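# Move the strawberry into the tray without crushing it

## Task

Get the strawberry into the tray, handling it gently enough that it is not bruised or squashed.

## Robot and tools

Robot: two arms with parallel grippers, left_arm (on the +y side) and right_arm. Their URDF roots are calibrated at left_arm (+0.048, +0.262, +0.021) m and right_arm (+0.004, -0.232, +0.046) m, both nearly unrotated. Arm names do not match image sides. Cameras: cam_left_wrist and cam_right_wrist, each 896x504, one on each wrist. A loose object may sometimes get a brief nudge from outside.

Frames: the scene frame has its origin at table-top height, midway between the nominal bases, with +z up and +x pointing out over the table. Results give end_effector_position (metres) and end_effector_quat_wxyz in this frame. The reported point lies between the finger pads, about 1 cm short of the tips. The fingers point along the gripper's +z axis and spread along its y axis. Commanded offsets are not in the scene frame: each arm's offsets run along the axes of its own current Hand target. Reported poses can be off by a few centimetres, more at long reach.

Row layout (used by both motion tools): one flat list of 14 numbers covering both arms. First left_arm: dx, dy, dz, rx, ry, rz, opening. Then right_arm in the same order. Pose numbers lie in [-1, 1], where 1.0 equals 0.6 m or 180 degrees. They are offsets from that arm's Hand target as it stood when the action or move began, and rx, ry, rz form a single rotation vector. Sending the same offset again moves the gripper further. To keep an arm still, send six zeros. Opening is absolute, not an offset: +1 is fully open (0.094 m) and -1 is shut. A 0 there means half open, so to leave a gripper unchanged, repeat its current command.

execute_actions(actions, cameras): actions is a list of actions. Each action is a table of 1 to 15 rows, and each row runs for one 1/30 s step. If there are fewer than 15 rows, the last row is held for the remaining steps. Every row counts from the action's starting Hand target, not from the row before. An empty list just returns state and images. cameras picks which images come back: left out or ["all"] gives all, [] gives none.

move(target, speed, blend, opening_speed, blocking, cameras): drives each gripper in a straight line toward an offset target. target is either one 14-number row or a list of up to 15 rows. All rows are offsets from the same starting Hand targets. speed is in m/s, from 0.002 to 2.9, default 0.25; turning is capped at twice that in rad/s. You may give one speed per target. blend, in metres, rounds the corners of a list. opening_speed is the rate at which the commanded opening changes, in units per second on the -1..+1 scale, minimum 0.2. A low value closes the fingers gently. A move lasts at most 10 s. It does not steer around obstacles or the other arm. Faster motion makes the gripper lag further behind its path and hit harder. The result adds a "move:" line giving the ending (done, off_target, moving, held, fault) and any limits: paced means the pose was clipped, held means a check withheld steps. done means the gripper settled within 10 mm and 2 degrees. Neither done nor off_target tells you about contact. blocking=false returns after about 0.5 s while the move keeps running.

wait(seconds 0-10): lets time pass while the arms hold their commands. stop(): brings a running move to rest. zoom_image(camera, region=[x0,y0,x1,y1]): enlarges a region of at most 504x504 px from that camera's latest image. read_manual(section="licences"): returns licence text only. finished_scene(scene=1): ends the scene for good. The strawberry must already be resting in the tray without the robot holding it.

Reading results: "Hand target" is the last commanded pose after clipping, and the next offsets count from it. The controller keeps commanded orientation within 40 degrees of the measured one. Friction and gravity often leave the gripper short, low or tilted. Waiting will not fix this, but a new command (even all zeros) asks for the pose again. Then send whatever distance is still missing. grip_measured is the finger opening on the command scale. With nothing held it can read up to ~2.5 mm wide. "Tool commands" shows the current gripper commands. Joint velocities marked "within noise" mean the arm is still. Joint torques include gravity, and joints 1-3 wrap around at ±28 N m.

Handling the strawberry: it is soft. Open wide, center the pads on it and approach slowly. Close with a low opening_speed near 0.2. Do not command far below the reading at first touch, because the pads then push at full force (50-64 N each) and crush it. Lift and carry it at low speed, lower it into the tray, then open well above grip_measured to release before backing away.

Avoid: dropping or flinging the fruit, anything leaving the table, fast impacts and hard pushes. Never let the grippers or arms strike or squeeze each other; a hard contact can fail the scene. Keep paths away from an arm's own base, since passing close can flip its shoulder. An arm stopped by an object keeps pushing until you command it back. Motors heat up when holding, stretching or straining: a MOTOR HOT line appears at 75 °C, a fault folds the arm at 90 °C, and the arm goes limp at 100 °C. The simulation keeps running while you think, and a move continues during that time.

Each tool is called after "Call:" in YAML: its name, and indented under it one key for each argument.

## Session

Call:
execute_actions:
  actions: []

Scene clock: 0.00 s.
left_arm: end_effector_position=(+0.2862, +0.2121, +0.3361) grip_measured=+1.000 end_effector_quat_wxyz=(+0.478, +0.049, +0.852, -0.206) | right_arm: end_effector_position=(+0.2407, -0.1912, +0.1636) grip_measured=+1.000 end_effector_quat_wxyz=(+0.493, -0.045, +0.830, +0.258)
Joint positions: left_arm=[0.185 0.765 1.102 -0.908 0.563 -0.02 0.094] | right_arm=[-0.379 0.556 0.203 -0.245 -0.828 -0.037 0.094]
Joint velocities: within noise
Joint torques (N m): no reading
Motor temperatures (°C): left_arm=[23 26 31 25 20 21 25] | right_arm=[21 30 28 29 22 22 22]
Heat: left arm: 31 °C; right arm: 30 °C.
Hand target: left_arm +0.2860, +0.2121, +0.3382; +0.480, +0.049, +0.851, -0.206 | right_arm +0.2432, -0.1921, +0.1707; +0.502, -0.051, +0.825, +0.254
Tool commands: left_gripper/opening=+1.0 right_gripper/opening=+1.0

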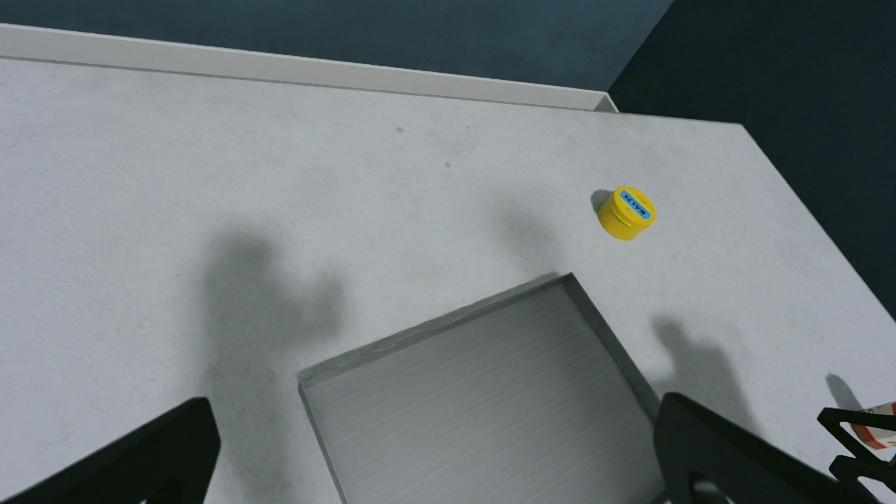

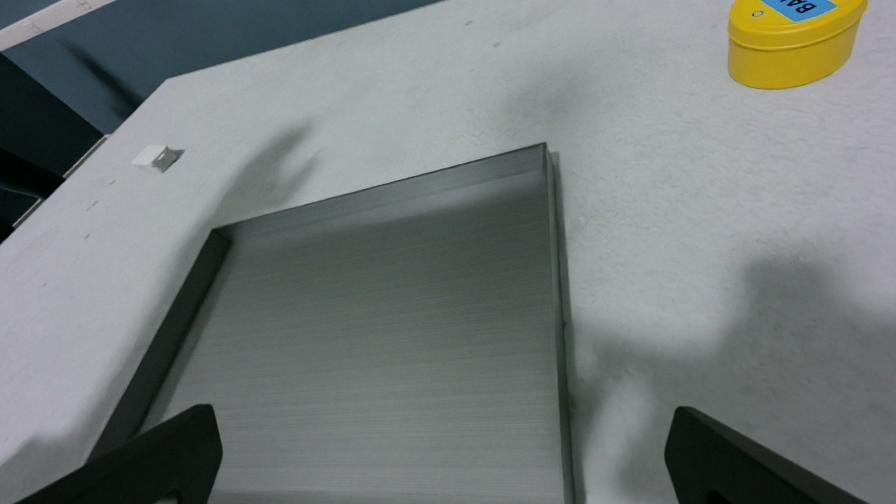

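Call:
move:
  target: [-0.0375, 0.153, -0.142, -0.325, -0.118, -0.178, 1.0, -0.175, -0.027, -0.166, 0.3275, -0.149, 0.1486, 1.0]
  speed: 0.5

Scene clock: 12.40 s.
left_arm: end_effector_position=(+0.2570, +0.3311, +0.3646) grip_measured=+1.000 end_effector_quat_wxyz=(+0.511, -0.446, +0.728, +0.102) | right_arm: end_effector_position=(+0.2194, -0.2702, +0.2811) grip_measured=+1.000 end_effector_quat_wxyz=(+0.553, +0.430, +0.710, -0.074)
Joint positions: left_arm=[-0.341 0.902 1.334 -1.272 -0.911 -1.076 0.094] | right_arm=[0.602 0.735 0.772 -0.986 1.088 1.301 0.094]
Joint velocities: within noise
Joint torques (N m): left_arm=[-0.25 0.55 6.83 1.42 -0.51 -0.06] | right_arm=[-0.53 0.8 8.69 1.07 0.64 0.09]
Motor temperatures (°C): left_arm=[23 26 32 27 20 21 25] | right_arm=[21 30 30 31 22 22 22]
Heat: left arm: 32 °C; right arm: 31 °C.
Hand target: left_arm +0.2559, +0.3321, +0.3679; +0.511, -0.449, +0.725, +0.105 | right_arm +0.2205, -0.2709, +0.2909; +0.561, +0.437, +0.700, -0.069
Off the commanded pose: left_arm 0.004 m, 1 deg | right_arm 0.010 m, 2 deg.
move: done

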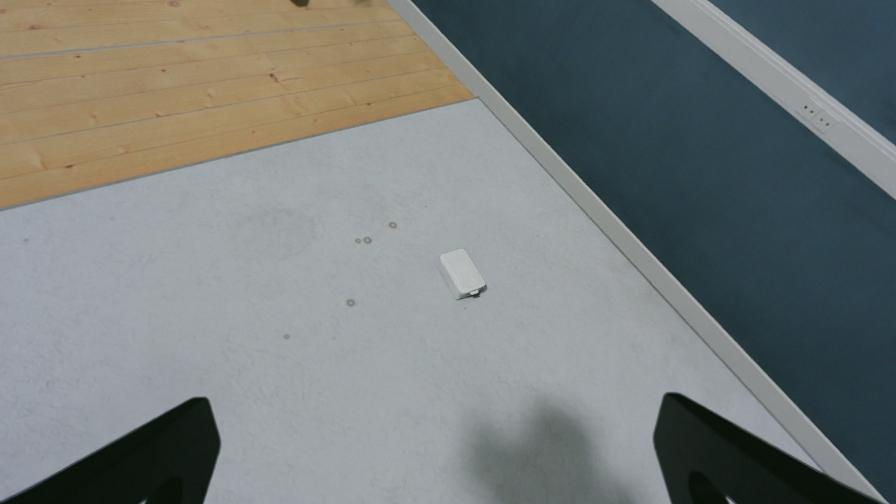

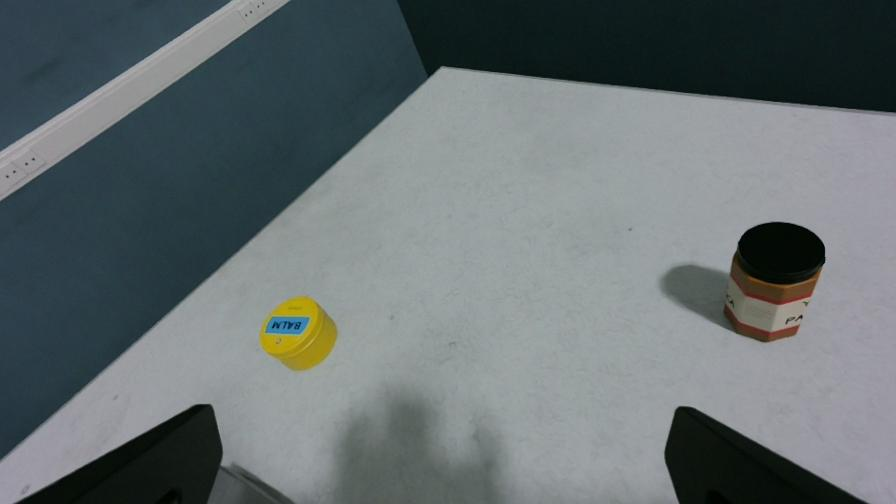

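Call:
move:
  target: [0.049, -0.077, 0.0285, 0.140, 0.353, 0.413, 1.0, -0.037, 0.159, -0.0137, 0.0205, 0.390, -0.213, 1.0]
  speed: 0.7

Scene clock: 22.50 s.
left_arm: end_effector_position=(+0.3009, +0.3021, +0.3484) grip_measured=+1.000 end_effector_quat_wxyz=(+0.253, +0.158, +0.951, +0.084) | right_arm: end_effector_position=(+0.2778, -0.2202, +0.3441) grip_measured=+1.000 end_effector_quat_wxyz=(+0.197, +0.174, +0.964, +0.040)
Joint positions: left_arm=[0.163 1.284 1.795 -1.542 0.001 0.486 0.094] | right_arm=[0.056 1.396 1.794 -1.564 0.011 0.406 0.094]
Joint velocities: within noise
Joint torques (N m): left_arm=[-0.7 -1.81 6.35 1.37 0.11 0.12] | right_arm=[-1.02 -3.86 7.39 1.03 0.01 -0.07]
Motor temperatures (°C): left_arm=[23 26 33 27 20 21 25] | right_arm=[21 30 31 30 22 21 22]
Heat: left arm: 33 °C; right arm: 31 °C.
Hand target: left_arm +0.2998, +0.3000, +0.3498; +0.000, +0.174, +0.985, -0.001 | right_arm +0.2801, -0.2200, +0.3502; +0.000, +0.175, +0.985, +0.000
Off the commanded pose: left_arm 0.003 m, 31 deg | right_arm 0.007 m, 23 deg.
joint sent to its limit (left arm) — joint 4 (wrist pitch), lower limit. The joint targets are off in orientation, not in position.
joint sent to its limit (right arm) — joint 4 (wrist pitch), lower limit. The joint targets are off in orientation, not in position.
move: off_target (left_arm, right_arm)

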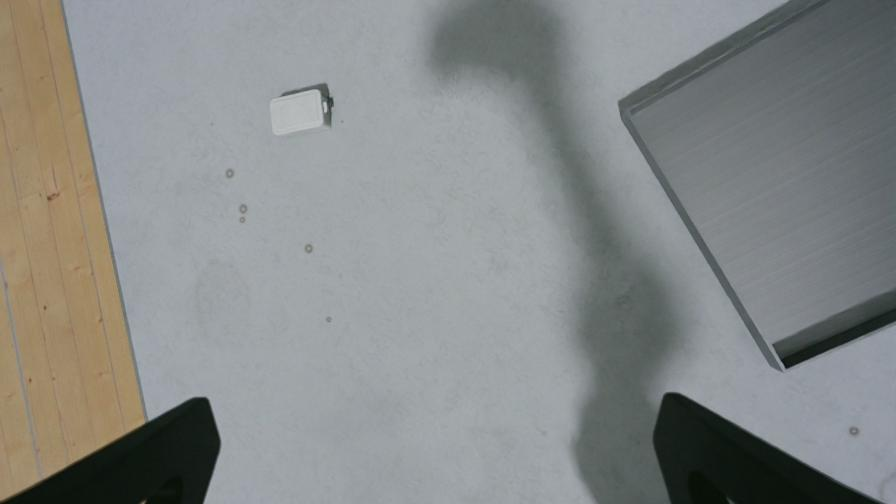

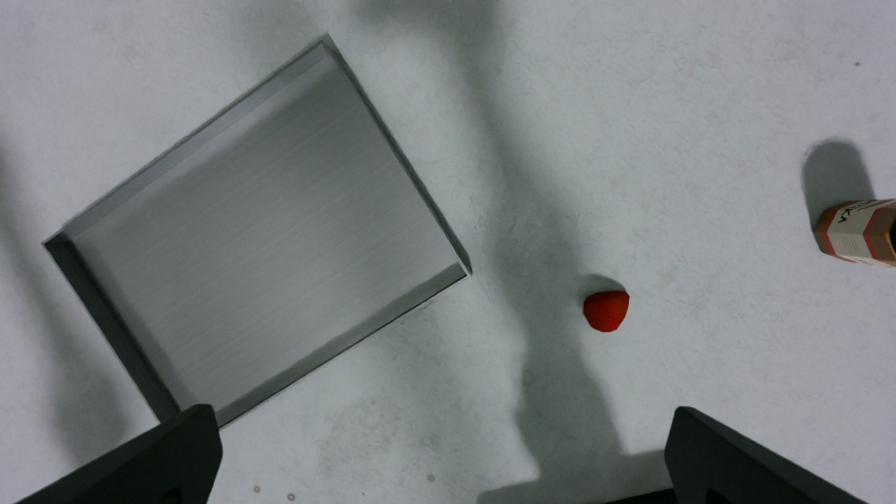

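Call:
zoom_image:
  camera: "cam_right_wrist"
  region: [546, 261, 666, 361]

Scaled by 4.200 from the camera's 896x504 image, which has a finer 1280x720 frame.

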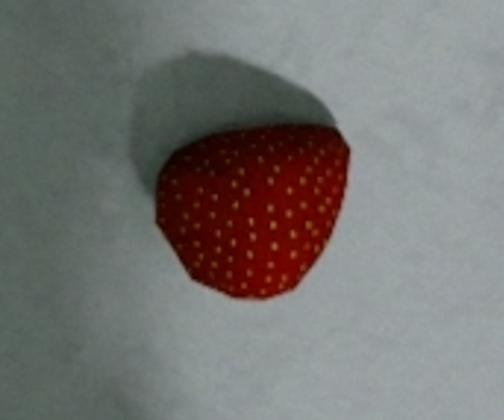

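Call:
move:
  target: [0, 0, 0, 0, 0, 0, 1.0, 0.055, -0.164, 0.325, 0, 0, 0, 1.0]
  speed: 0.4
  cameras: ["cam_right_wrist"]

Scene clock: 34.73 s.
left_arm: end_effector_position=(+0.3006, +0.3020, +0.3482) grip_measured=+1.000 end_effector_quat_wxyz=(+0.252, +0.159, +0.951, +0.084) | right_arm: end_effector_position=(+0.2138, -0.2977, +0.1556) grip_measured=+1.000 end_effector_quat_wxyz=(-0.004, +0.177, +0.984, +0.004)
Joint positions: left_arm=[0.163 1.284 1.795 -1.543 0.001 0.487 0.094] | right_arm=[-0.304 1.38 1.07 -1.269 -0.007 0.047 0.094]
Joint velocities: within noise
Joint torques (N m): left_arm=[-0.79 -1.88 6.35 1.38 0.12 0.12] | right_arm=[-1.03 -4.68 5.56 0.43 0.15 -0.07]
Motor temperatures (°C): left_arm=[23 26 34 27 20 20 25] | right_arm=[21 30 31 30 22 21 22]
Heat: left arm: 34 °C; right arm: 31 °C.
Hand target: left_arm +0.2999, +0.3001, +0.3498; +0.000, +0.174, +0.985, -0.001 | right_arm +0.2153, -0.3009, +0.1551; +0.000, +0.175, +0.985, +0.000
Off the commanded pose: left_arm 0.003 m, 31 deg | right_arm 0.004 m, 1 deg.
joint sent to its limit (left arm) — joint 4 (wrist pitch), lower limit. The joint targets are off in orientation, not in position.
move: off_target (left_arm)
Images, in order (width x height): cam_right_wrist 896x504.

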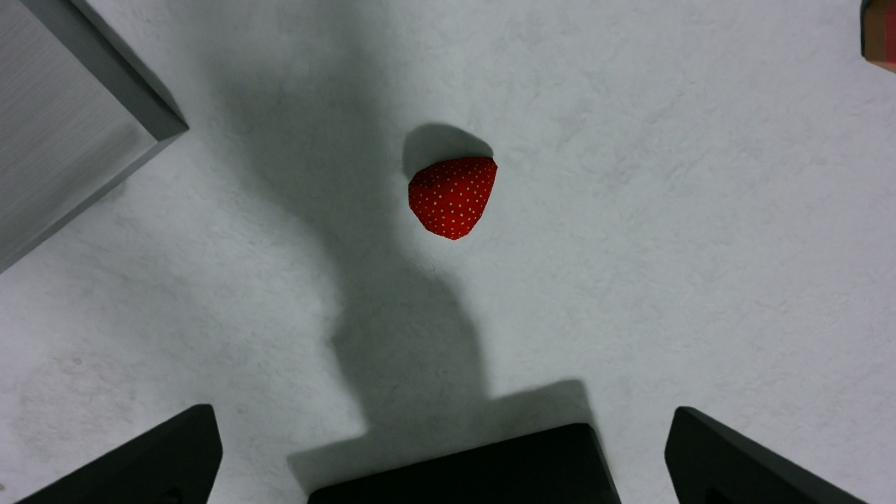

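Call:
zoom_image:
  camera: "cam_right_wrist"
  region: [380, 110, 530, 260]

Scaled by 3.360 from the camera's 896x504 image, which has a finer 1280x720 frame.

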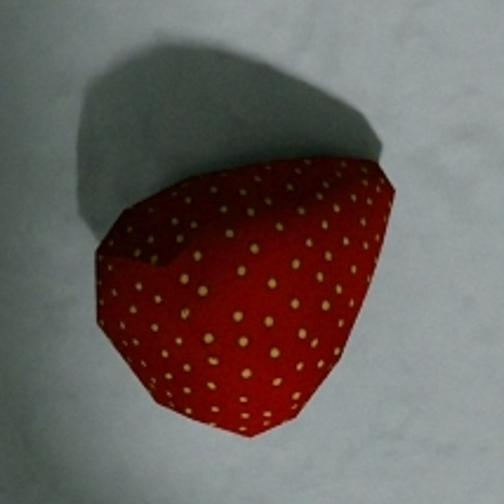

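Call:
move:
  target: [0, 0, 0, 0, 0, 0, 1.0, -0.012, -0.004, 0.075, 0, 0, 0.289, 0.5]
  speed: 0.4
  cameras: ["cam_right_wrist"]

Scene clock: 42.50 s.
left_arm: end_effector_position=(+0.3004, +0.3020, +0.3481) grip_measured=+1.000 end_effector_quat_wxyz=(+0.252, +0.159, +0.951, +0.084) | right_arm: end_effector_position=(+0.2205, -0.3038, +0.1120) grip_measured=+0.502 end_effector_quat_wxyz=(-0.002, +0.584, +0.812, +0.003)
Joint positions: left_arm=[0.163 1.284 1.795 -1.544 0.001 0.488 0.094] | right_arm=[-0.321 1.433 0.938 -1.077 -0.007 0.922 0.071]
Joint velocities: within noise
Joint torques (N m): left_arm=[-0.77 -1.88 6.38 1.4 0.1 0.12] | right_arm=[-0.62 -4.57 5.22 0.4 0.19 0.14]
Motor temperatures (°C): left_arm=[23 26 35 27 20 20 25] | right_arm=[21 30 31 29 22 21 22]
Heat: left arm: 35 °C; right arm: 31 °C.
Hand target: left_arm +0.2998, +0.3000, +0.3498; +0.000, +0.174, +0.985, -0.001 | right_arm +0.2213, -0.3057, +0.1101; +0.000, +0.589, +0.808, +0.001
Off the commanded pose: left_arm 0.003 m, 31 deg | right_arm 0.003 m, 1 deg.
joint sent to its limit (left arm) — joint 4 (wrist pitch), lower limit. The joint targets are off in orientation, not in position.
move: off_target (left_arm)
Images, in order (width x height): cam_right_wrist 896x504.

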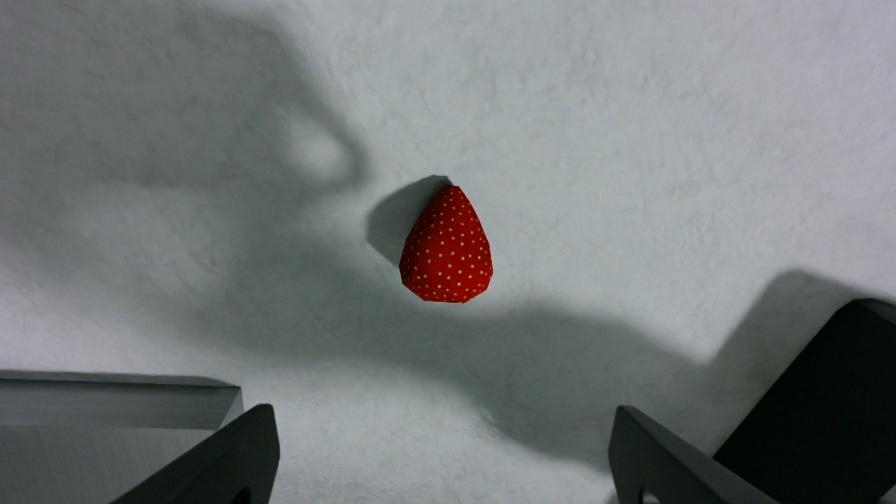

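Call:
move:
  target: [0, 0, 0, 0, 0, 0, 1.0, 0.009, 0.0, 0.083, 0, 0, 0, 0.4]
  speed: 0.3
  cameras: ["cam_right_wrist"]

Scene clock: 47.37 s.
left_arm: end_effector_position=(+0.3004, +0.3020, +0.3481) grip_measured=+1.000 end_effector_quat_wxyz=(+0.252, +0.159, +0.951, +0.084) | right_arm: end_effector_position=(+0.2187, -0.3005, +0.0624) grip_measured=+0.402 end_effector_quat_wxyz=(-0.001, +0.588, +0.809, +0.003)
Joint positions: left_arm=[0.163 1.284 1.795 -1.544 0.001 0.488 0.094] | right_arm=[-0.309 1.497 0.783 -0.858 -0.007 0.942 0.066]
Joint velocities: within noise
Joint torques (N m): left_arm=[-0.69 -1.94 6.48 1.37 0.09 0.12] | right_arm=[0.03 -4.56 4.79 0.37 0.19 0.13]
Motor temperatures (°C): left_arm=[23 26 35 27 20 20 25] | right_arm=[21 31 31 29 22 21 22]
Heat: left arm: 35 °C; right arm: 31 °C.
Hand target: left_arm +0.2999, +0.3000, +0.3498; +0.000, +0.174, +0.985, -0.001 | right_arm +0.2197, -0.3004, +0.0603; +0.000, +0.589, +0.808, +0.000
Off the commanded pose: left_arm 0.003 m, 31 deg | right_arm 0.002 m, 0 deg.
joint sent to its limit (left arm) — joint 4 (wrist pitch), lower limit. The joint targets are off in orientation, not in position.
move: off_target (left_arm)
Images, in order (width x height): cam_right_wrist 896x504.

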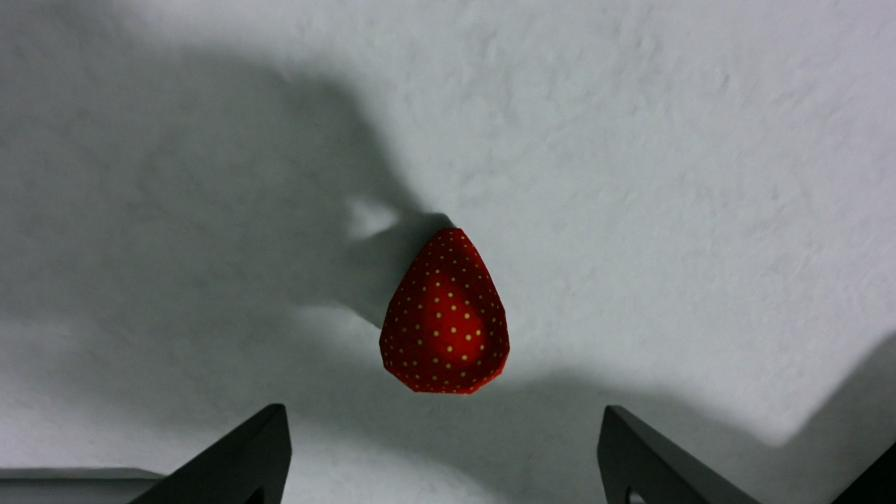

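Call:
move:
  target: [0, 0, 0, 0, 0, 0, 1.0, -0.003, 0.001, 0.044, 0, 0, 0, 0.3]
  speed: 0.12
  cameras: ["cam_right_wrist"]

Scene clock: 52.03 s.
left_arm: end_effector_position=(+0.3004, +0.3020, +0.3481) grip_measured=+1.000 end_effector_quat_wxyz=(+0.252, +0.159, +0.951, +0.084) | right_arm: end_effector_position=(+0.2205, -0.3011, +0.0359) grip_measured=+0.302 end_effector_quat_wxyz=(-0.001, +0.588, +0.809, +0.003)
Joint positions: left_arm=[0.163 1.284 1.795 -1.544 0.001 0.488 0.094] | right_arm=[-0.309 1.565 0.726 -0.732 -0.007 0.942 0.061]
Joint velocities: within noise
Joint torques (N m): left_arm=[-0.84 -1.89 6.31 1.39 0.11 0.11] | right_arm=[-0.35 -4.88 4.45 0.41 0.19 0.09]
Motor temperatures (°C): left_arm=[23 26 35 27 20 20 24] | right_arm=[21 31 31 29 22 21 22]
Heat: left arm: 35 °C; right arm: 31 °C.
Hand target: left_arm +0.2999, +0.3000, +0.3498; +0.000, +0.174, +0.985, -0.001 | right_arm +0.2209, -0.3020, +0.0339; +0.000, +0.589, +0.808, +0.001
Off the commanded pose: left_arm 0.003 m, 31 deg | right_arm 0.002 m, 0 deg.
joint sent to its limit (left arm) — joint 4 (wrist pitch), lower limit. The joint targets are off in orientation, not in position.
move: off_target (left_arm)
Images, in order (width x height): cam_right_wrist 896x504.

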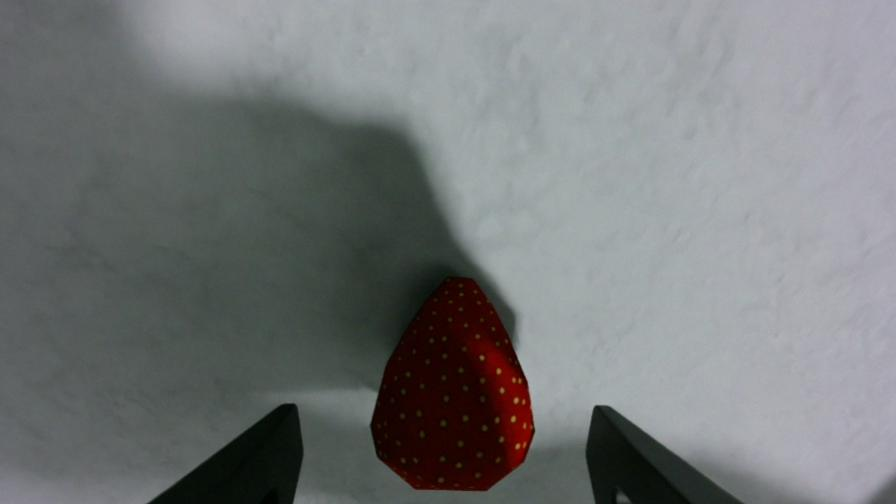

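Call:
move:
  target: [0, 0, 0, 0, 0, 0, 1.0, 0.0, -0.0015, 0.0105, 0, 0, 0, 0.3]
  speed: 0.08
  cameras: []

Call:
move:
  target: [0, 0, 0, 0, 0, 0, 1.0, 0, 0, 0, 0, 0, 0, -0.2]
  opening_speed: 0.5
  cameras: ["cam_right_wrist"]

Scene clock: 57.97 s.
left_arm: end_effector_position=(+0.3003, +0.3020, +0.3480) grip_measured=+1.000 end_effector_quat_wxyz=(+0.252, +0.159, +0.951, +0.084) | right_arm: end_effector_position=(+0.2200, -0.3009, +0.0297) grip_measured=+0.302 end_effector_quat_wxyz=(-0.001, +0.588, +0.809, +0.004)
Joint positions: left_arm=[0.163 1.284 1.795 -1.545 0.001 0.488 0.094] | right_arm=[-0.309 1.579 0.71 -0.702 -0.007 0.942 0.061]
Joint velocities: within noise
Joint torques (N m): left_arm=[-0.76 -1.94 6.41 1.4 0.09 0.13] | right_arm=[-0.54 -4.9 4.33 0.4 0.19 0.06]
Motor temperatures (°C): left_arm=[23 26 35 27 20 20 24] | right_arm=[21 31 31 28 22 21 22]
Heat: left arm: 35 °C; right arm: 31 °C.
Hand target: left_arm +0.2998, +0.3000, +0.3498; +0.000, +0.174, +0.985, -0.001 | right_arm +0.2200, -0.3023, +0.0276; +0.000, +0.589, +0.808, +0.001
Off the commanded pose: left_arm 0.003 m, 31 deg | right_arm 0.003 m, 0 deg.
joint sent to its limit (left arm) — joint 4 (wrist pitch), lower limit. The joint targets are off in orientation, not in position.
move: off_target (left_arm)
No camera images: "cameras" was empty.

Scene clock: 59.33 s.
left_arm: end_effector_position=(+0.3003, +0.3020, +0.3480) grip_measured=+1.000 end_effector_quat_wxyz=(+0.252, +0.159, +0.951, +0.084) | right_arm: end_effector_position=(+0.2201, -0.3010, +0.0297) grip_measured=-0.198 end_effector_quat_wxyz=(-0.001, +0.588, +0.809, +0.004)
Joint positions: left_arm=[0.163 1.284 1.795 -1.545 0.001 0.488 0.094] | right_arm=[-0.309 1.579 0.71 -0.701 -0.007 0.942 0.038]
Joint velocities: within noise
Joint torques (N m): left_arm=[-0.73 -1.81 6.37 1.39 0.1 0.12] | right_arm=[-0.54 -4.9 4.34 0.39 0.19 0.06]
Motor temperatures (°C): left_arm=[23 26 35 27 20 20 24] | right_arm=[21 31 31 28 22 21 22]
Heat: left arm: 35 °C; right arm: 31 °C.
Hand target: left_arm +0.2998, +0.3000, +0.3498; +0.000, +0.174, +0.985, -0.001 | right_arm +0.2202, -0.3023, +0.0277; +0.000, +0.589, +0.808, +0.001
Off the commanded pose: left_arm 0.003 m, 31 deg | right_arm 0.002 m, 0 deg.
joint sent to its limit (left arm) — joint 4 (wrist pitch), lower limit. The joint targets are off in orientation, not in position.
move: off_target (left_arm)
Images, in order (width x height): cam_right_wrist 896x504.

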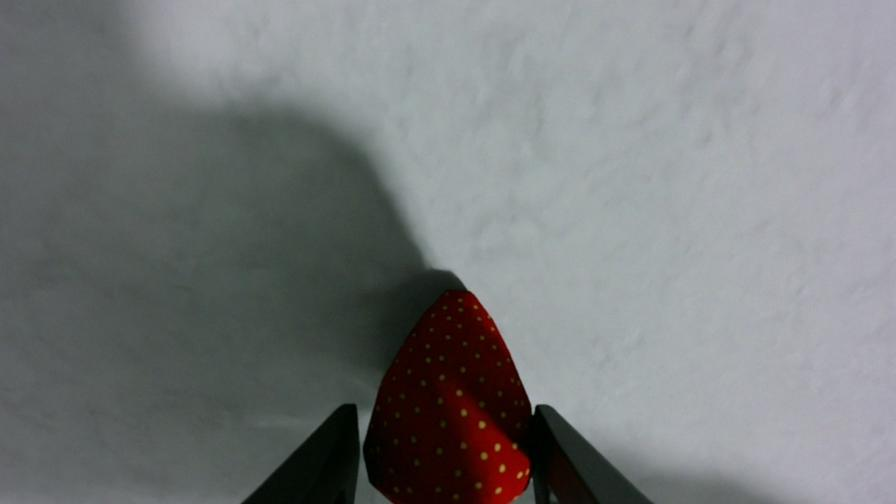

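Call:
zoom_image:
  camera: "cam_right_wrist"
  region: [328, 384, 568, 504]

Scaled by 2.100 from the camera's 896x504 image, which has a finer 1280x720 frame.

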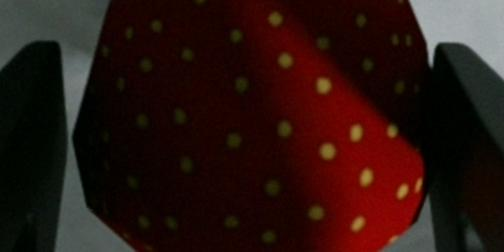

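Call:
move:
  target: [0, 0, 0, 0, 0, 0, 1.0, 0, 0, 0, 0, 0, 0, -0.25]
  opening_speed: 0.2
  cameras: ["cam_right_wrist"]

Call:
zoom_image:
  camera: "cam_right_wrist"
  region: [328, 384, 568, 504]

Scene clock: 62.63 s.
left_arm: end_effector_position=(+0.3003, +0.3020, +0.3480) grip_measured=+1.000 end_effector_quat_wxyz=(+0.252, +0.159, +0.951, +0.084) | right_arm: end_effector_position=(+0.2200, -0.3009, +0.0296) grip_measured=-0.248 end_effector_quat_wxyz=(-0.001, +0.588, +0.809, +0.004)
Joint positions: left_arm=[0.163 1.284 1.795 -1.545 0.001 0.488 0.094] | right_arm=[-0.309 1.579 0.71 -0.701 -0.007 0.942 0.035]
Joint velocities: within noise
Joint torques (N m): left_arm=[-0.77 -1.83 6.34 1.41 0.07 0.12] | right_arm=[-0.54 -4.9 4.36 0.39 0.19 0.06]
Motor temperatures (°C): left_arm=[23 26 35 27 20 20 24] | right_arm=[21 31 30 28 22 21 22]
Heat: left arm: 35 °C; right arm: 31 °C.
Hand target: left_arm +0.2998, +0.3000, +0.3498; +0.000, +0.174, +0.985, -0.001 | right_arm +0.2201, -0.3023, +0.0276; +0.000, +0.589, +0.808, +0.001
Off the commanded pose: left_arm 0.003 m, 31 deg | right_arm 0.002 m, 0 deg.
joint sent to its limit (left arm) — joint 4 (wrist pitch), lower limit. The joint targets are off in orientation, not in position.
move: off_target (left_arm)
Images, in order (width x height): cam_right_wrist 896x504.

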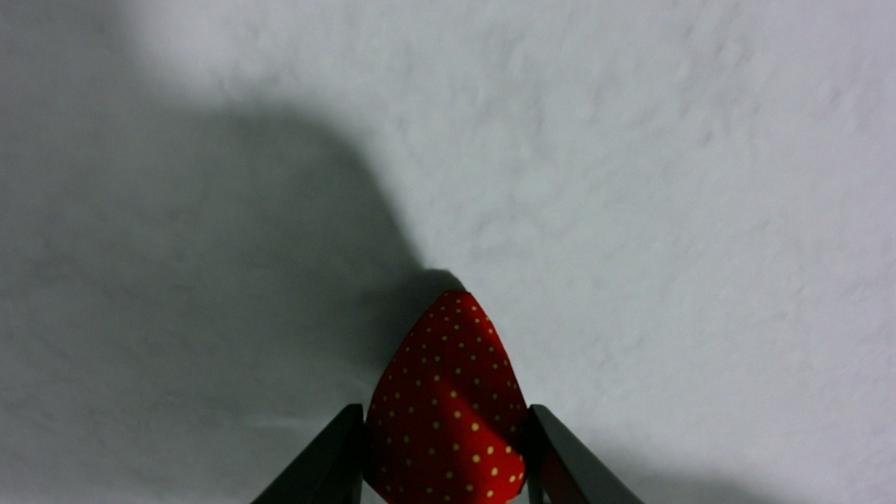

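Scaled by 2.100 from the camera's 896x504 image, which has a finer 1280x720 frame.

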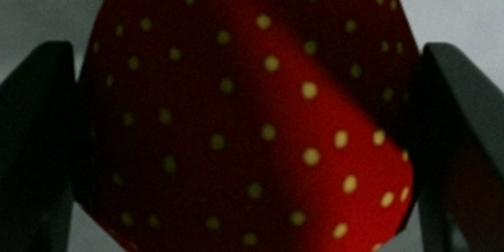

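Call:
move:
  target: [0, 0, 0, 0, 0, 0, 1.0, 0, 0, 0, 0, 0, 0, -0.265]
  opening_speed: 0.2
  cameras: ["cam_right_wrist"]

Call:
zoom_image:
  camera: "cam_right_wrist"
  region: [328, 384, 568, 504]

Scene clock: 65.70 s.
left_arm: end_effector_position=(+0.3003, +0.3020, +0.3480) grip_measured=+1.000 end_effector_quat_wxyz=(+0.252, +0.159, +0.951, +0.084) | right_arm: end_effector_position=(+0.2200, -0.3009, +0.0296) grip_measured=-0.263 end_effector_quat_wxyz=(-0.001, +0.588, +0.809, +0.004)
Joint positions: left_arm=[0.163 1.284 1.795 -1.545 0.001 0.488 0.094] | right_arm=[-0.309 1.579 0.71 -0.701 -0.007 0.942 0.035]
Joint velocities: within noise
Joint torques (N m): left_arm=[-0.69 -1.94 6.48 1.4 0.11 0.11] | right_arm=[-0.54 -4.9 4.36 0.39 0.19 0.06]
Motor temperatures (°C): left_arm=[23 26 35 27 20 20 24] | right_arm=[21 31 30 28 22 21 22]
Heat: left arm: 35 °C; right arm: 31 °C.
Hand target: left_arm +0.2998, +0.3000, +0.3498; +0.000, +0.174, +0.985, -0.001 | right_arm +0.2201, -0.3023, +0.0277; +0.000, +0.589, +0.808, +0.001
Off the commanded pose: left_arm 0.003 m, 31 deg | right_arm 0.002 m, 0 deg.
joint sent to its limit (left arm) — joint 4 (wrist pitch), lower limit. The joint targets are off in orientation, not in position.
move: off_target (left_arm)
Images, in order (width x height): cam_right_wrist 896x504.

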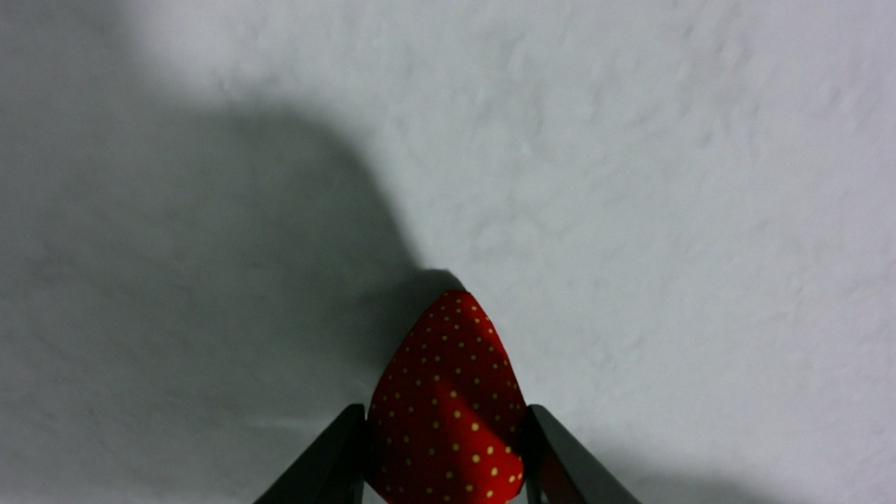

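Scaled by 2.100 from the camera's 896x504 image, which has a finer 1280x720 frame.

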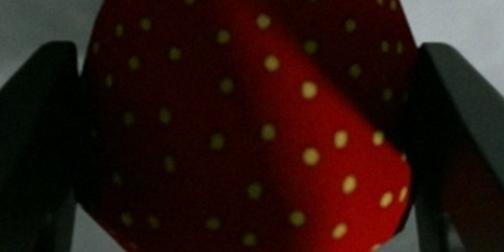

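Call:
move:
  target: [0, 0, 0, 0, 0, 0, 1.0, 0, 0, -0.025, 0, 0, 0, -0.265]
  speed: 0.05
  cameras: ["cam_right_wrist"]

Scene clock: 67.57 s.
left_arm: end_effector_position=(+0.3003, +0.3020, +0.3480) grip_measured=+1.000 end_effector_quat_wxyz=(+0.252, +0.159, +0.951, +0.084) | right_arm: end_effector_position=(+0.2114, -0.2981, +0.0330) grip_measured=-0.263 end_effector_quat_wxyz=(-0.019, +0.588, +0.809, -0.002)
Joint positions: left_arm=[0.163 1.284 1.795 -1.545 0.001 0.488 0.094] | right_arm=[-0.309 1.572 0.718 -0.755 -0.007 0.942 0.035]
Joint velocities: within noise
Joint torques (N m): left_arm=[-0.75 -1.83 6.37 1.4 0.1 0.08] | right_arm=[-0.54 -7.95 6.6 0.09 0.19 0.07]
Motor temperatures (°C): left_arm=[23 26 35 27 20 20 24] | right_arm=[21 31 30 28 22 21 22]
Heat: left arm: 35 °C; right arm: 31 °C.
Hand target: left_arm +0.2998, +0.3000, +0.3498; +0.000, +0.174, +0.985, -0.001 | right_arm +0.2201, -0.3023, +0.0427; +0.000, +0.589, +0.808, +0.001
Off the commanded pose: left_arm 0.003 m, 31 deg | right_arm 0.014 m, 2 deg.
joint sent to its limit (left arm) — joint 4 (wrist pitch), lower limit. The joint targets are off in orientation, not in position.
move: off_target (left_arm, right_arm)
Images, in order (width x height): cam_right_wrist 896x504.

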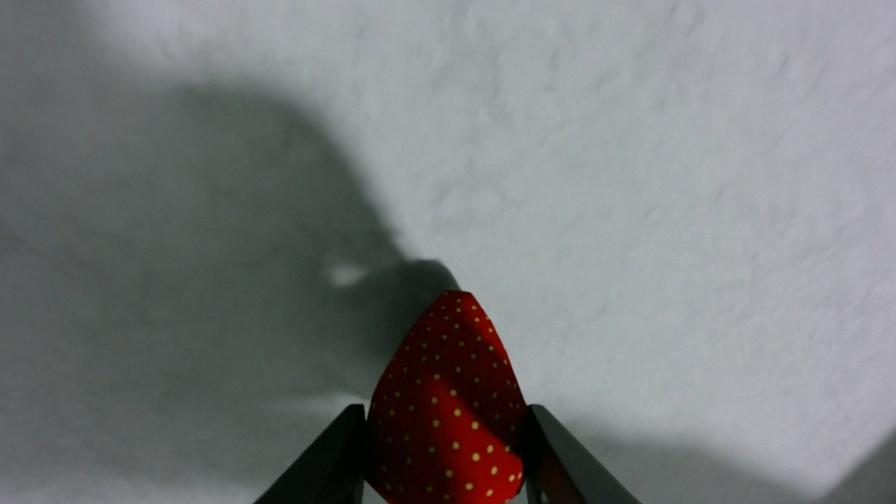

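Call:
move:
  target: [0, 0, 0, 0, 0, 0, 1.0, 0, 0, -0.145, 0, 0, 0, -0.265]
  speed: 0.12
  cameras: ["cam_right_wrist"]

Scene clock: 72.40 s.
left_arm: end_effector_position=(+0.3003, +0.3020, +0.3480) grip_measured=+1.000 end_effector_quat_wxyz=(+0.252, +0.159, +0.951, +0.084) | right_arm: end_effector_position=(+0.2149, -0.2993, +0.1198) grip_measured=-0.263 end_effector_quat_wxyz=(-0.018, +0.588, +0.809, -0.002)
Joint positions: left_arm=[0.163 1.284 1.795 -1.545 0.001 0.488 0.094] | right_arm=[-0.309 1.432 0.968 -1.142 -0.007 0.942 0.035]
Joint velocities: within noise
Joint torques (N m): left_arm=[-0.81 -1.88 6.32 1.4 0.08 0.11] | right_arm=[-0.55 -7.06 7.62 0.17 0.19 0.06]
Motor temperatures (°C): left_arm=[23 26 36 27 20 20 24] | right_arm=[21 32 31 28 22 21 22]
Heat: left arm: 36 °C; right arm: 32 °C.
Hand target: left_arm +0.2999, +0.3000, +0.3498; +0.000, +0.174, +0.985, -0.001 | right_arm +0.2200, -0.3023, +0.1297; +0.000, +0.589, +0.808, +0.001
Off the commanded pose: left_arm 0.003 m, 31 deg | right_arm 0.011 m, 2 deg.
joint sent to its limit (left arm) — joint 4 (wrist pitch), lower limit. The joint targets are off in orientation, not in position.
move: off_target (left_arm, right_arm)
Images, in order (width x height): cam_right_wrist 896x504.

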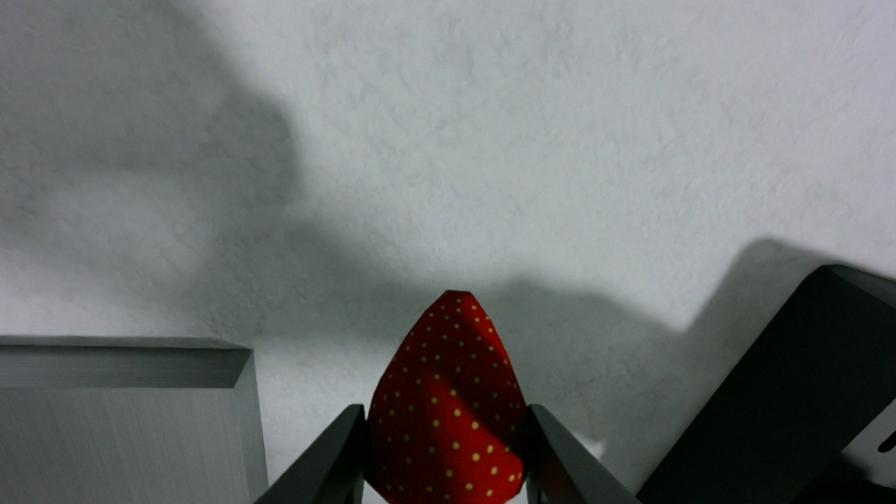

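Call:
move:
  target: [0, 0, 0, 0, 0, 0, 1.0, 0.32, 0.322, 0, 0, 0, -0.25, -0.265]
  speed: 0.22
  cameras: ["cam_right_wrist"]

Scene clock: 78.43 s.
left_arm: end_effector_position=(+0.3003, +0.3020, +0.3480) grip_measured=+1.000 end_effector_quat_wxyz=(+0.252, +0.159, +0.951, +0.084) | right_arm: end_effector_position=(+0.3401, -0.0616, +0.1258) grip_measured=-0.263 end_effector_quat_wxyz=(-0.006, +0.240, +0.971, -0.001)
Joint positions: left_arm=[0.163 1.284 1.795 -1.545 0.001 0.488 0.094] | right_arm=[0.473 1.994 1.639 -1.226 -0.007 0.951 0.035]
Joint velocities: within noise
Joint torques (N m): left_arm=[-0.73 -1.91 6.31 1.39 0.11 0.11] | right_arm=[-0.55 -10 8.02 0.18 0.19 -0.09]
Motor temperatures (°C): left_arm=[23 26 36 27 20 20 24] | right_arm=[21 32 31 28 22 21 22]
Heat: left arm: 36 °C; right arm: 32 °C.
Hand target: left_arm +0.2999, +0.3000, +0.3498; +0.000, +0.174, +0.985, -0.001 | right_arm +0.3451, -0.0604, +0.1298; +0.000, +0.235, +0.972, +0.000
Off the commanded pose: left_arm 0.003 m, 31 deg | right_arm 0.007 m, 1 deg.
joint sent to its limit (left arm) — joint 4 (wrist pitch), lower limit. The joint targets are off in orientation, not in position.
move: off_target (left_arm)
Images, in order (width x height): cam_right_wrist 896x504.

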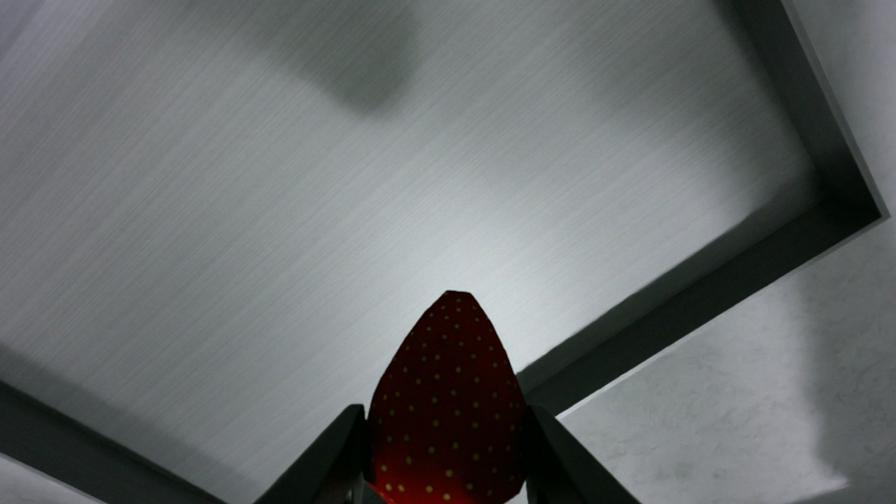

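Call:
move:
  target: [0, 0, 0, 0, 0, 0, 1.0, 0, 0, 0.1447, 0, 0, 0, -0.265]
  speed: 0.13
  cameras: ["cam_right_wrist"]

Scene clock: 82.50 s.
left_arm: end_effector_position=(+0.3003, +0.3020, +0.3480) grip_measured=+1.000 end_effector_quat_wxyz=(+0.252, +0.159, +0.951, +0.084) | right_arm: end_effector_position=(+0.3427, -0.0602, +0.0441) grip_measured=-0.263 end_effector_quat_wxyz=(-0.005, +0.239, +0.971, +0.000)
Joint positions: left_arm=[0.163 1.284 1.795 -1.545 0.001 0.488 0.094] | right_arm=[0.473 2.083 1.435 -0.929 -0.007 0.951 0.035]
Joint velocities: within noise
Joint torques (N m): left_arm=[-0.68 -1.8 6.34 1.38 0.08 0.1] | right_arm=[-0.51 -10.7 5.18 0.38 0.19 -0.06]
Motor temperatures (°C): left_arm=[23 26 36 27 20 20 24] | right_arm=[21 33 31 27 22 21 22]
Heat: left arm: 36 °C; right arm: 33 °C.
Hand target: left_arm +0.2999, +0.3000, +0.3498; +0.000, +0.174, +0.985, -0.001 | right_arm +0.3452, -0.0603, +0.0431; +0.000, +0.235, +0.972, +0.000
Off the commanded pose: left_arm 0.003 m, 31 deg | right_arm 0.003 m, 1 deg.
joint sent to its limit (left arm) — joint 4 (wrist pitch), lower limit. The joint targets are off in orientation, not in position.
move: off_target (left_arm)
Images, in order (width x height): cam_right_wrist 896x504.

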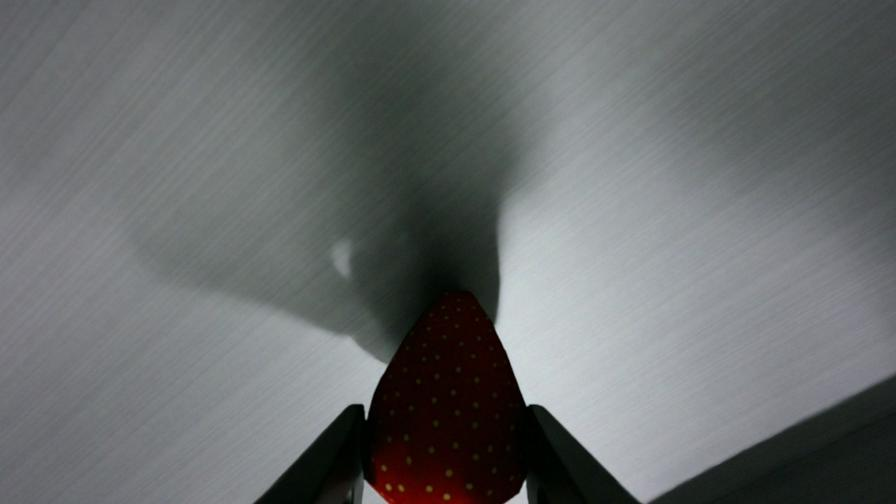

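Call:
move:
  target: [0, 0, 0, 0, 0, 0, 1.0, 0, 0, 0.0125, 0, 0, 0, -0.265]
  speed: 0.05
  cameras: ["cam_right_wrist"]

Scene clock: 84.27 s.
left_arm: end_effector_position=(+0.3003, +0.3020, +0.3480) grip_measured=+1.000 end_effector_quat_wxyz=(+0.252, +0.159, +0.951, +0.084) | right_arm: end_effector_position=(+0.3438, -0.0597, +0.0385) grip_measured=-0.263 end_effector_quat_wxyz=(-0.002, +0.239, +0.971, +0.002)
Joint positions: left_arm=[0.163 1.284 1.795 -1.545 0.001 0.488 0.094] | right_arm=[0.473 2.091 1.423 -0.903 -0.007 0.951 0.035]
Joint velocities: within noise
Joint torques (N m): left_arm=[-0.66 -1.95 6.41 1.4 0.1 0.11] | right_arm=[-0.5 -10.3 4.94 0.36 0.19 -0.05]
Motor temperatures (°C): left_arm=[23 26 36 27 20 20 24] | right_arm=[21 34 31 27 22 21 22]
Heat: left arm: 36 °C; right arm: 34 °C.
Hand target: left_arm +0.2999, +0.3000, +0.3498; +0.000, +0.174, +0.985, -0.001 | right_arm +0.3452, -0.0603, +0.0355; +0.000, +0.235, +0.972, +0.000
Off the commanded pose: left_arm 0.003 m, 31 deg | right_arm 0.003 m, 1 deg.
joint sent to its limit (left arm) — joint 4 (wrist pitch), lower limit. The joint targets are off in orientation, not in position.
move: off_target (left_arm)
Images, in order (width x height): cam_right_wrist 896x504.

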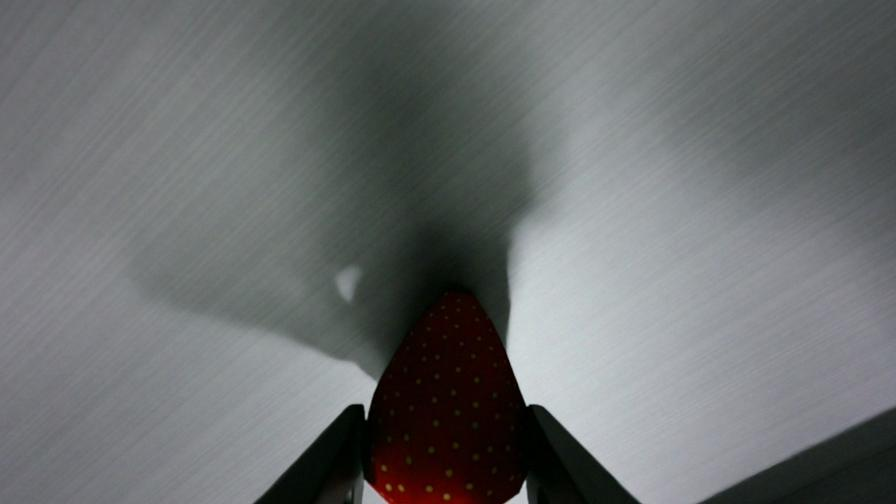

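Call:
move:
  target: [0, 0, 0, 0, 0, 0, 1.0, 0, 0, 0.0075, 0, 0, 0, -0.265]
  speed: 0.05
  cameras: ["cam_right_wrist"]

Scene clock: 85.67 s.
left_arm: end_effector_position=(+0.3003, +0.3020, +0.3480) grip_measured=+1.000 end_effector_quat_wxyz=(+0.252, +0.159, +0.951, +0.084) | right_arm: end_effector_position=(+0.3441, -0.0596, +0.0358) grip_measured=-0.263 end_effector_quat_wxyz=(-0.001, +0.239, +0.971, +0.003)
Joint positions: left_arm=[0.163 1.284 1.795 -1.545 0.001 0.488 0.094] | right_arm=[0.473 2.094 1.417 -0.891 -0.007 0.951 0.035]
Joint velocities: within noise
Joint torques (N m): left_arm=[-0.73 -1.88 6.43 1.38 0.08 0.09] | right_arm=[-0.54 -9.96 4.77 0.43 0.19 -0.05]
Motor temperatures (°C): left_arm=[23 26 36 27 20 20 24] | right_arm=[21 34 31 27 22 21 22]
Heat: left arm: 36 °C; right arm: 34 °C.
Hand target: left_arm +0.2999, +0.3000, +0.3498; +0.000, +0.174, +0.985, -0.001 | right_arm +0.3452, -0.0603, +0.0311; +0.000, +0.235, +0.972, +0.000
Off the commanded pose: left_arm 0.003 m, 31 deg | right_arm 0.005 m, 1 deg.
joint sent to its limit (left arm) — joint 4 (wrist pitch), lower limit. The joint targets are off in orientation, not in position.
move: off_target (left_arm)
Images, in order (width x height): cam_right_wrist 896x504.

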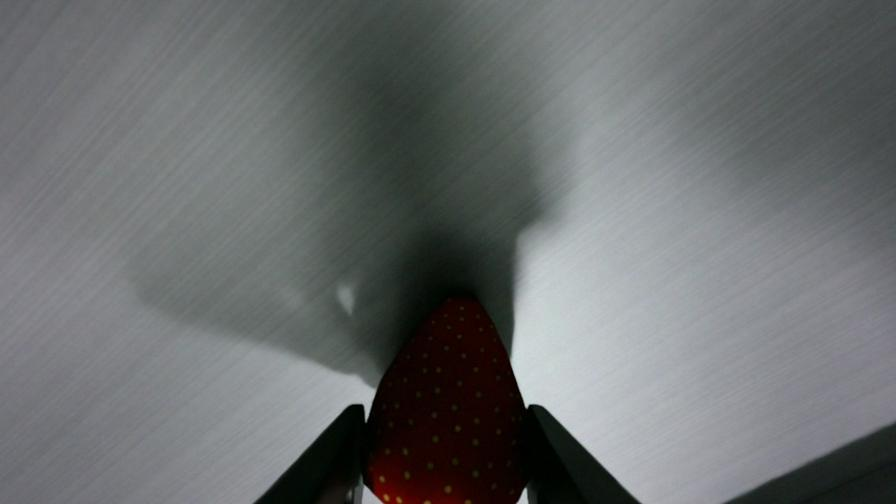

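Call:
move:
  target: [0, 0, 0, 0, 0, 0, 1.0, 0, 0, 0, 0, 0, 0, 0.2]
  opening_speed: 0.3
  cameras: ["cam_right_wrist"]

Scene clock: 88.90 s.
left_arm: end_effector_position=(+0.3003, +0.3020, +0.3480) grip_measured=+1.000 end_effector_quat_wxyz=(+0.252, +0.159, +0.951, +0.084) | right_arm: end_effector_position=(+0.3445, -0.0594, +0.0356) grip_measured=+0.198 end_effector_quat_wxyz=(-0.001, +0.239, +0.971, +0.004)
Joint positions: left_arm=[0.163 1.284 1.795 -1.545 0.001 0.488 0.094] | right_arm=[0.473 2.094 1.416 -0.888 -0.007 0.95 0.056]
Joint velocities: within noise
Joint torques (N m): left_arm=[-0.76 -1.84 6.48 1.4 0.11 0.11] | right_arm=[-0.51 -9.96 4.86 0.39 0.19 -0.06]
Motor temperatures (°C): left_arm=[23 26 36 27 20 20 24] | right_arm=[21 34 31 27 22 21 22]
Heat: left arm: 36 °C; right arm: 34 °C.
Hand target: left_arm +0.2999, +0.3000, +0.3498; +0.000, +0.174, +0.985, -0.001 | right_arm +0.3451, -0.0603, +0.0310; +0.000, +0.235, +0.972, +0.000
Off the commanded pose: left_arm 0.003 m, 31 deg | right_arm 0.005 m, 1 deg.
joint sent to its limit (left arm) — joint 4 (wrist pitch), lower limit. The joint targets are off in orientation, not in position.
move: off_target (left_arm)
Images, in order (width x height): cam_right_wrist 896x504.

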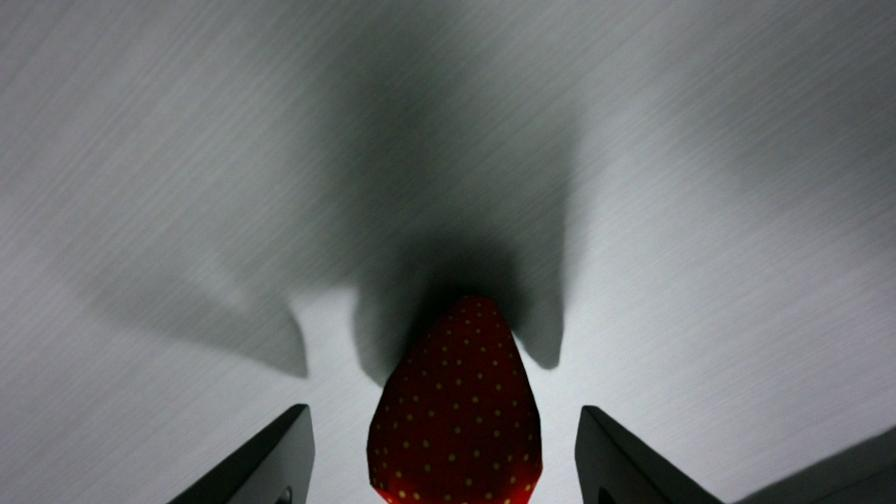

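Call:
move:
  target: [0, 0, 0, 0, 0, 0, 1.0, 0, 0, -0.17, 0, 0, 0, 0.5]
  speed: 0.2
  cameras: ["cam_right_wrist"]

Scene clock: 91.37 s.
left_arm: end_effector_position=(+0.3003, +0.3020, +0.3480) grip_measured=+1.000 end_effector_quat_wxyz=(+0.252, +0.159, +0.951, +0.084) | right_arm: end_effector_position=(+0.3400, -0.0617, +0.1174) grip_measured=+0.498 end_effector_quat_wxyz=(-0.018, +0.239, +0.971, -0.011)
Joint positions: left_arm=[0.163 1.284 1.795 -1.545 0.001 0.488 0.094] | right_arm=[0.473 2.028 1.653 -1.237 -0.007 0.95 0.07]
Joint velocities: within noise
Joint torques (N m): left_arm=[-0.79 -1.78 6.34 1.4 0.12 0.1] | right_arm=[-0.5 -13.7 7.5 0.15 0.19 -0.05]
Motor temperatures (°C): left_arm=[23 26 36 27 20 20 24] | right_arm=[21 35 31 27 22 21 22]
Heat: left arm: 36 °C; right arm: 35 °C.
Hand target: left_arm +0.2999, +0.3000, +0.3498; +0.000, +0.174, +0.985, -0.001 | right_arm +0.3451, -0.0604, +0.1330; +0.000, +0.235, +0.972, +0.000
Off the commanded pose: left_arm 0.003 m, 31 deg | right_arm 0.016 m, 2 deg.
joint sent to its limit (left arm) — joint 4 (wrist pitch), lower limit. The joint targets are off in orientation, not in position.
move: off_target (left_arm, right_arm)
Images, in order (width x height): cam_right_wrist 896x504.

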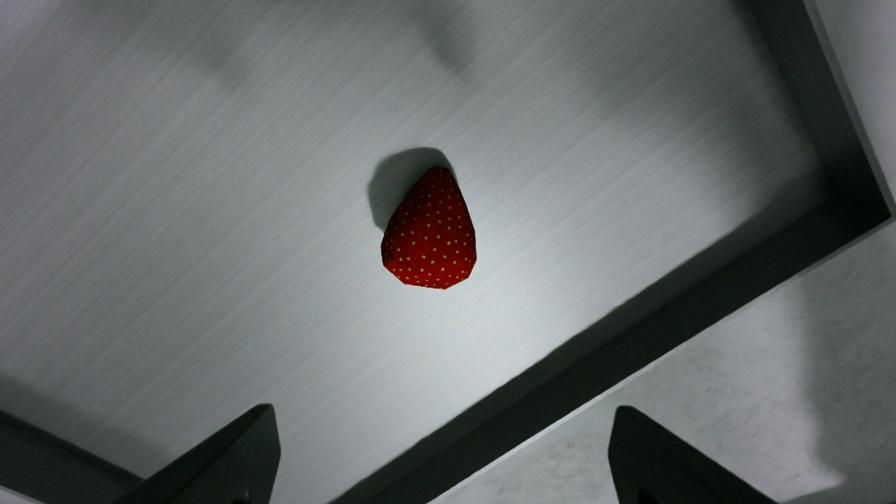

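Call:
finished_scene:

The scene is finished: the task was done.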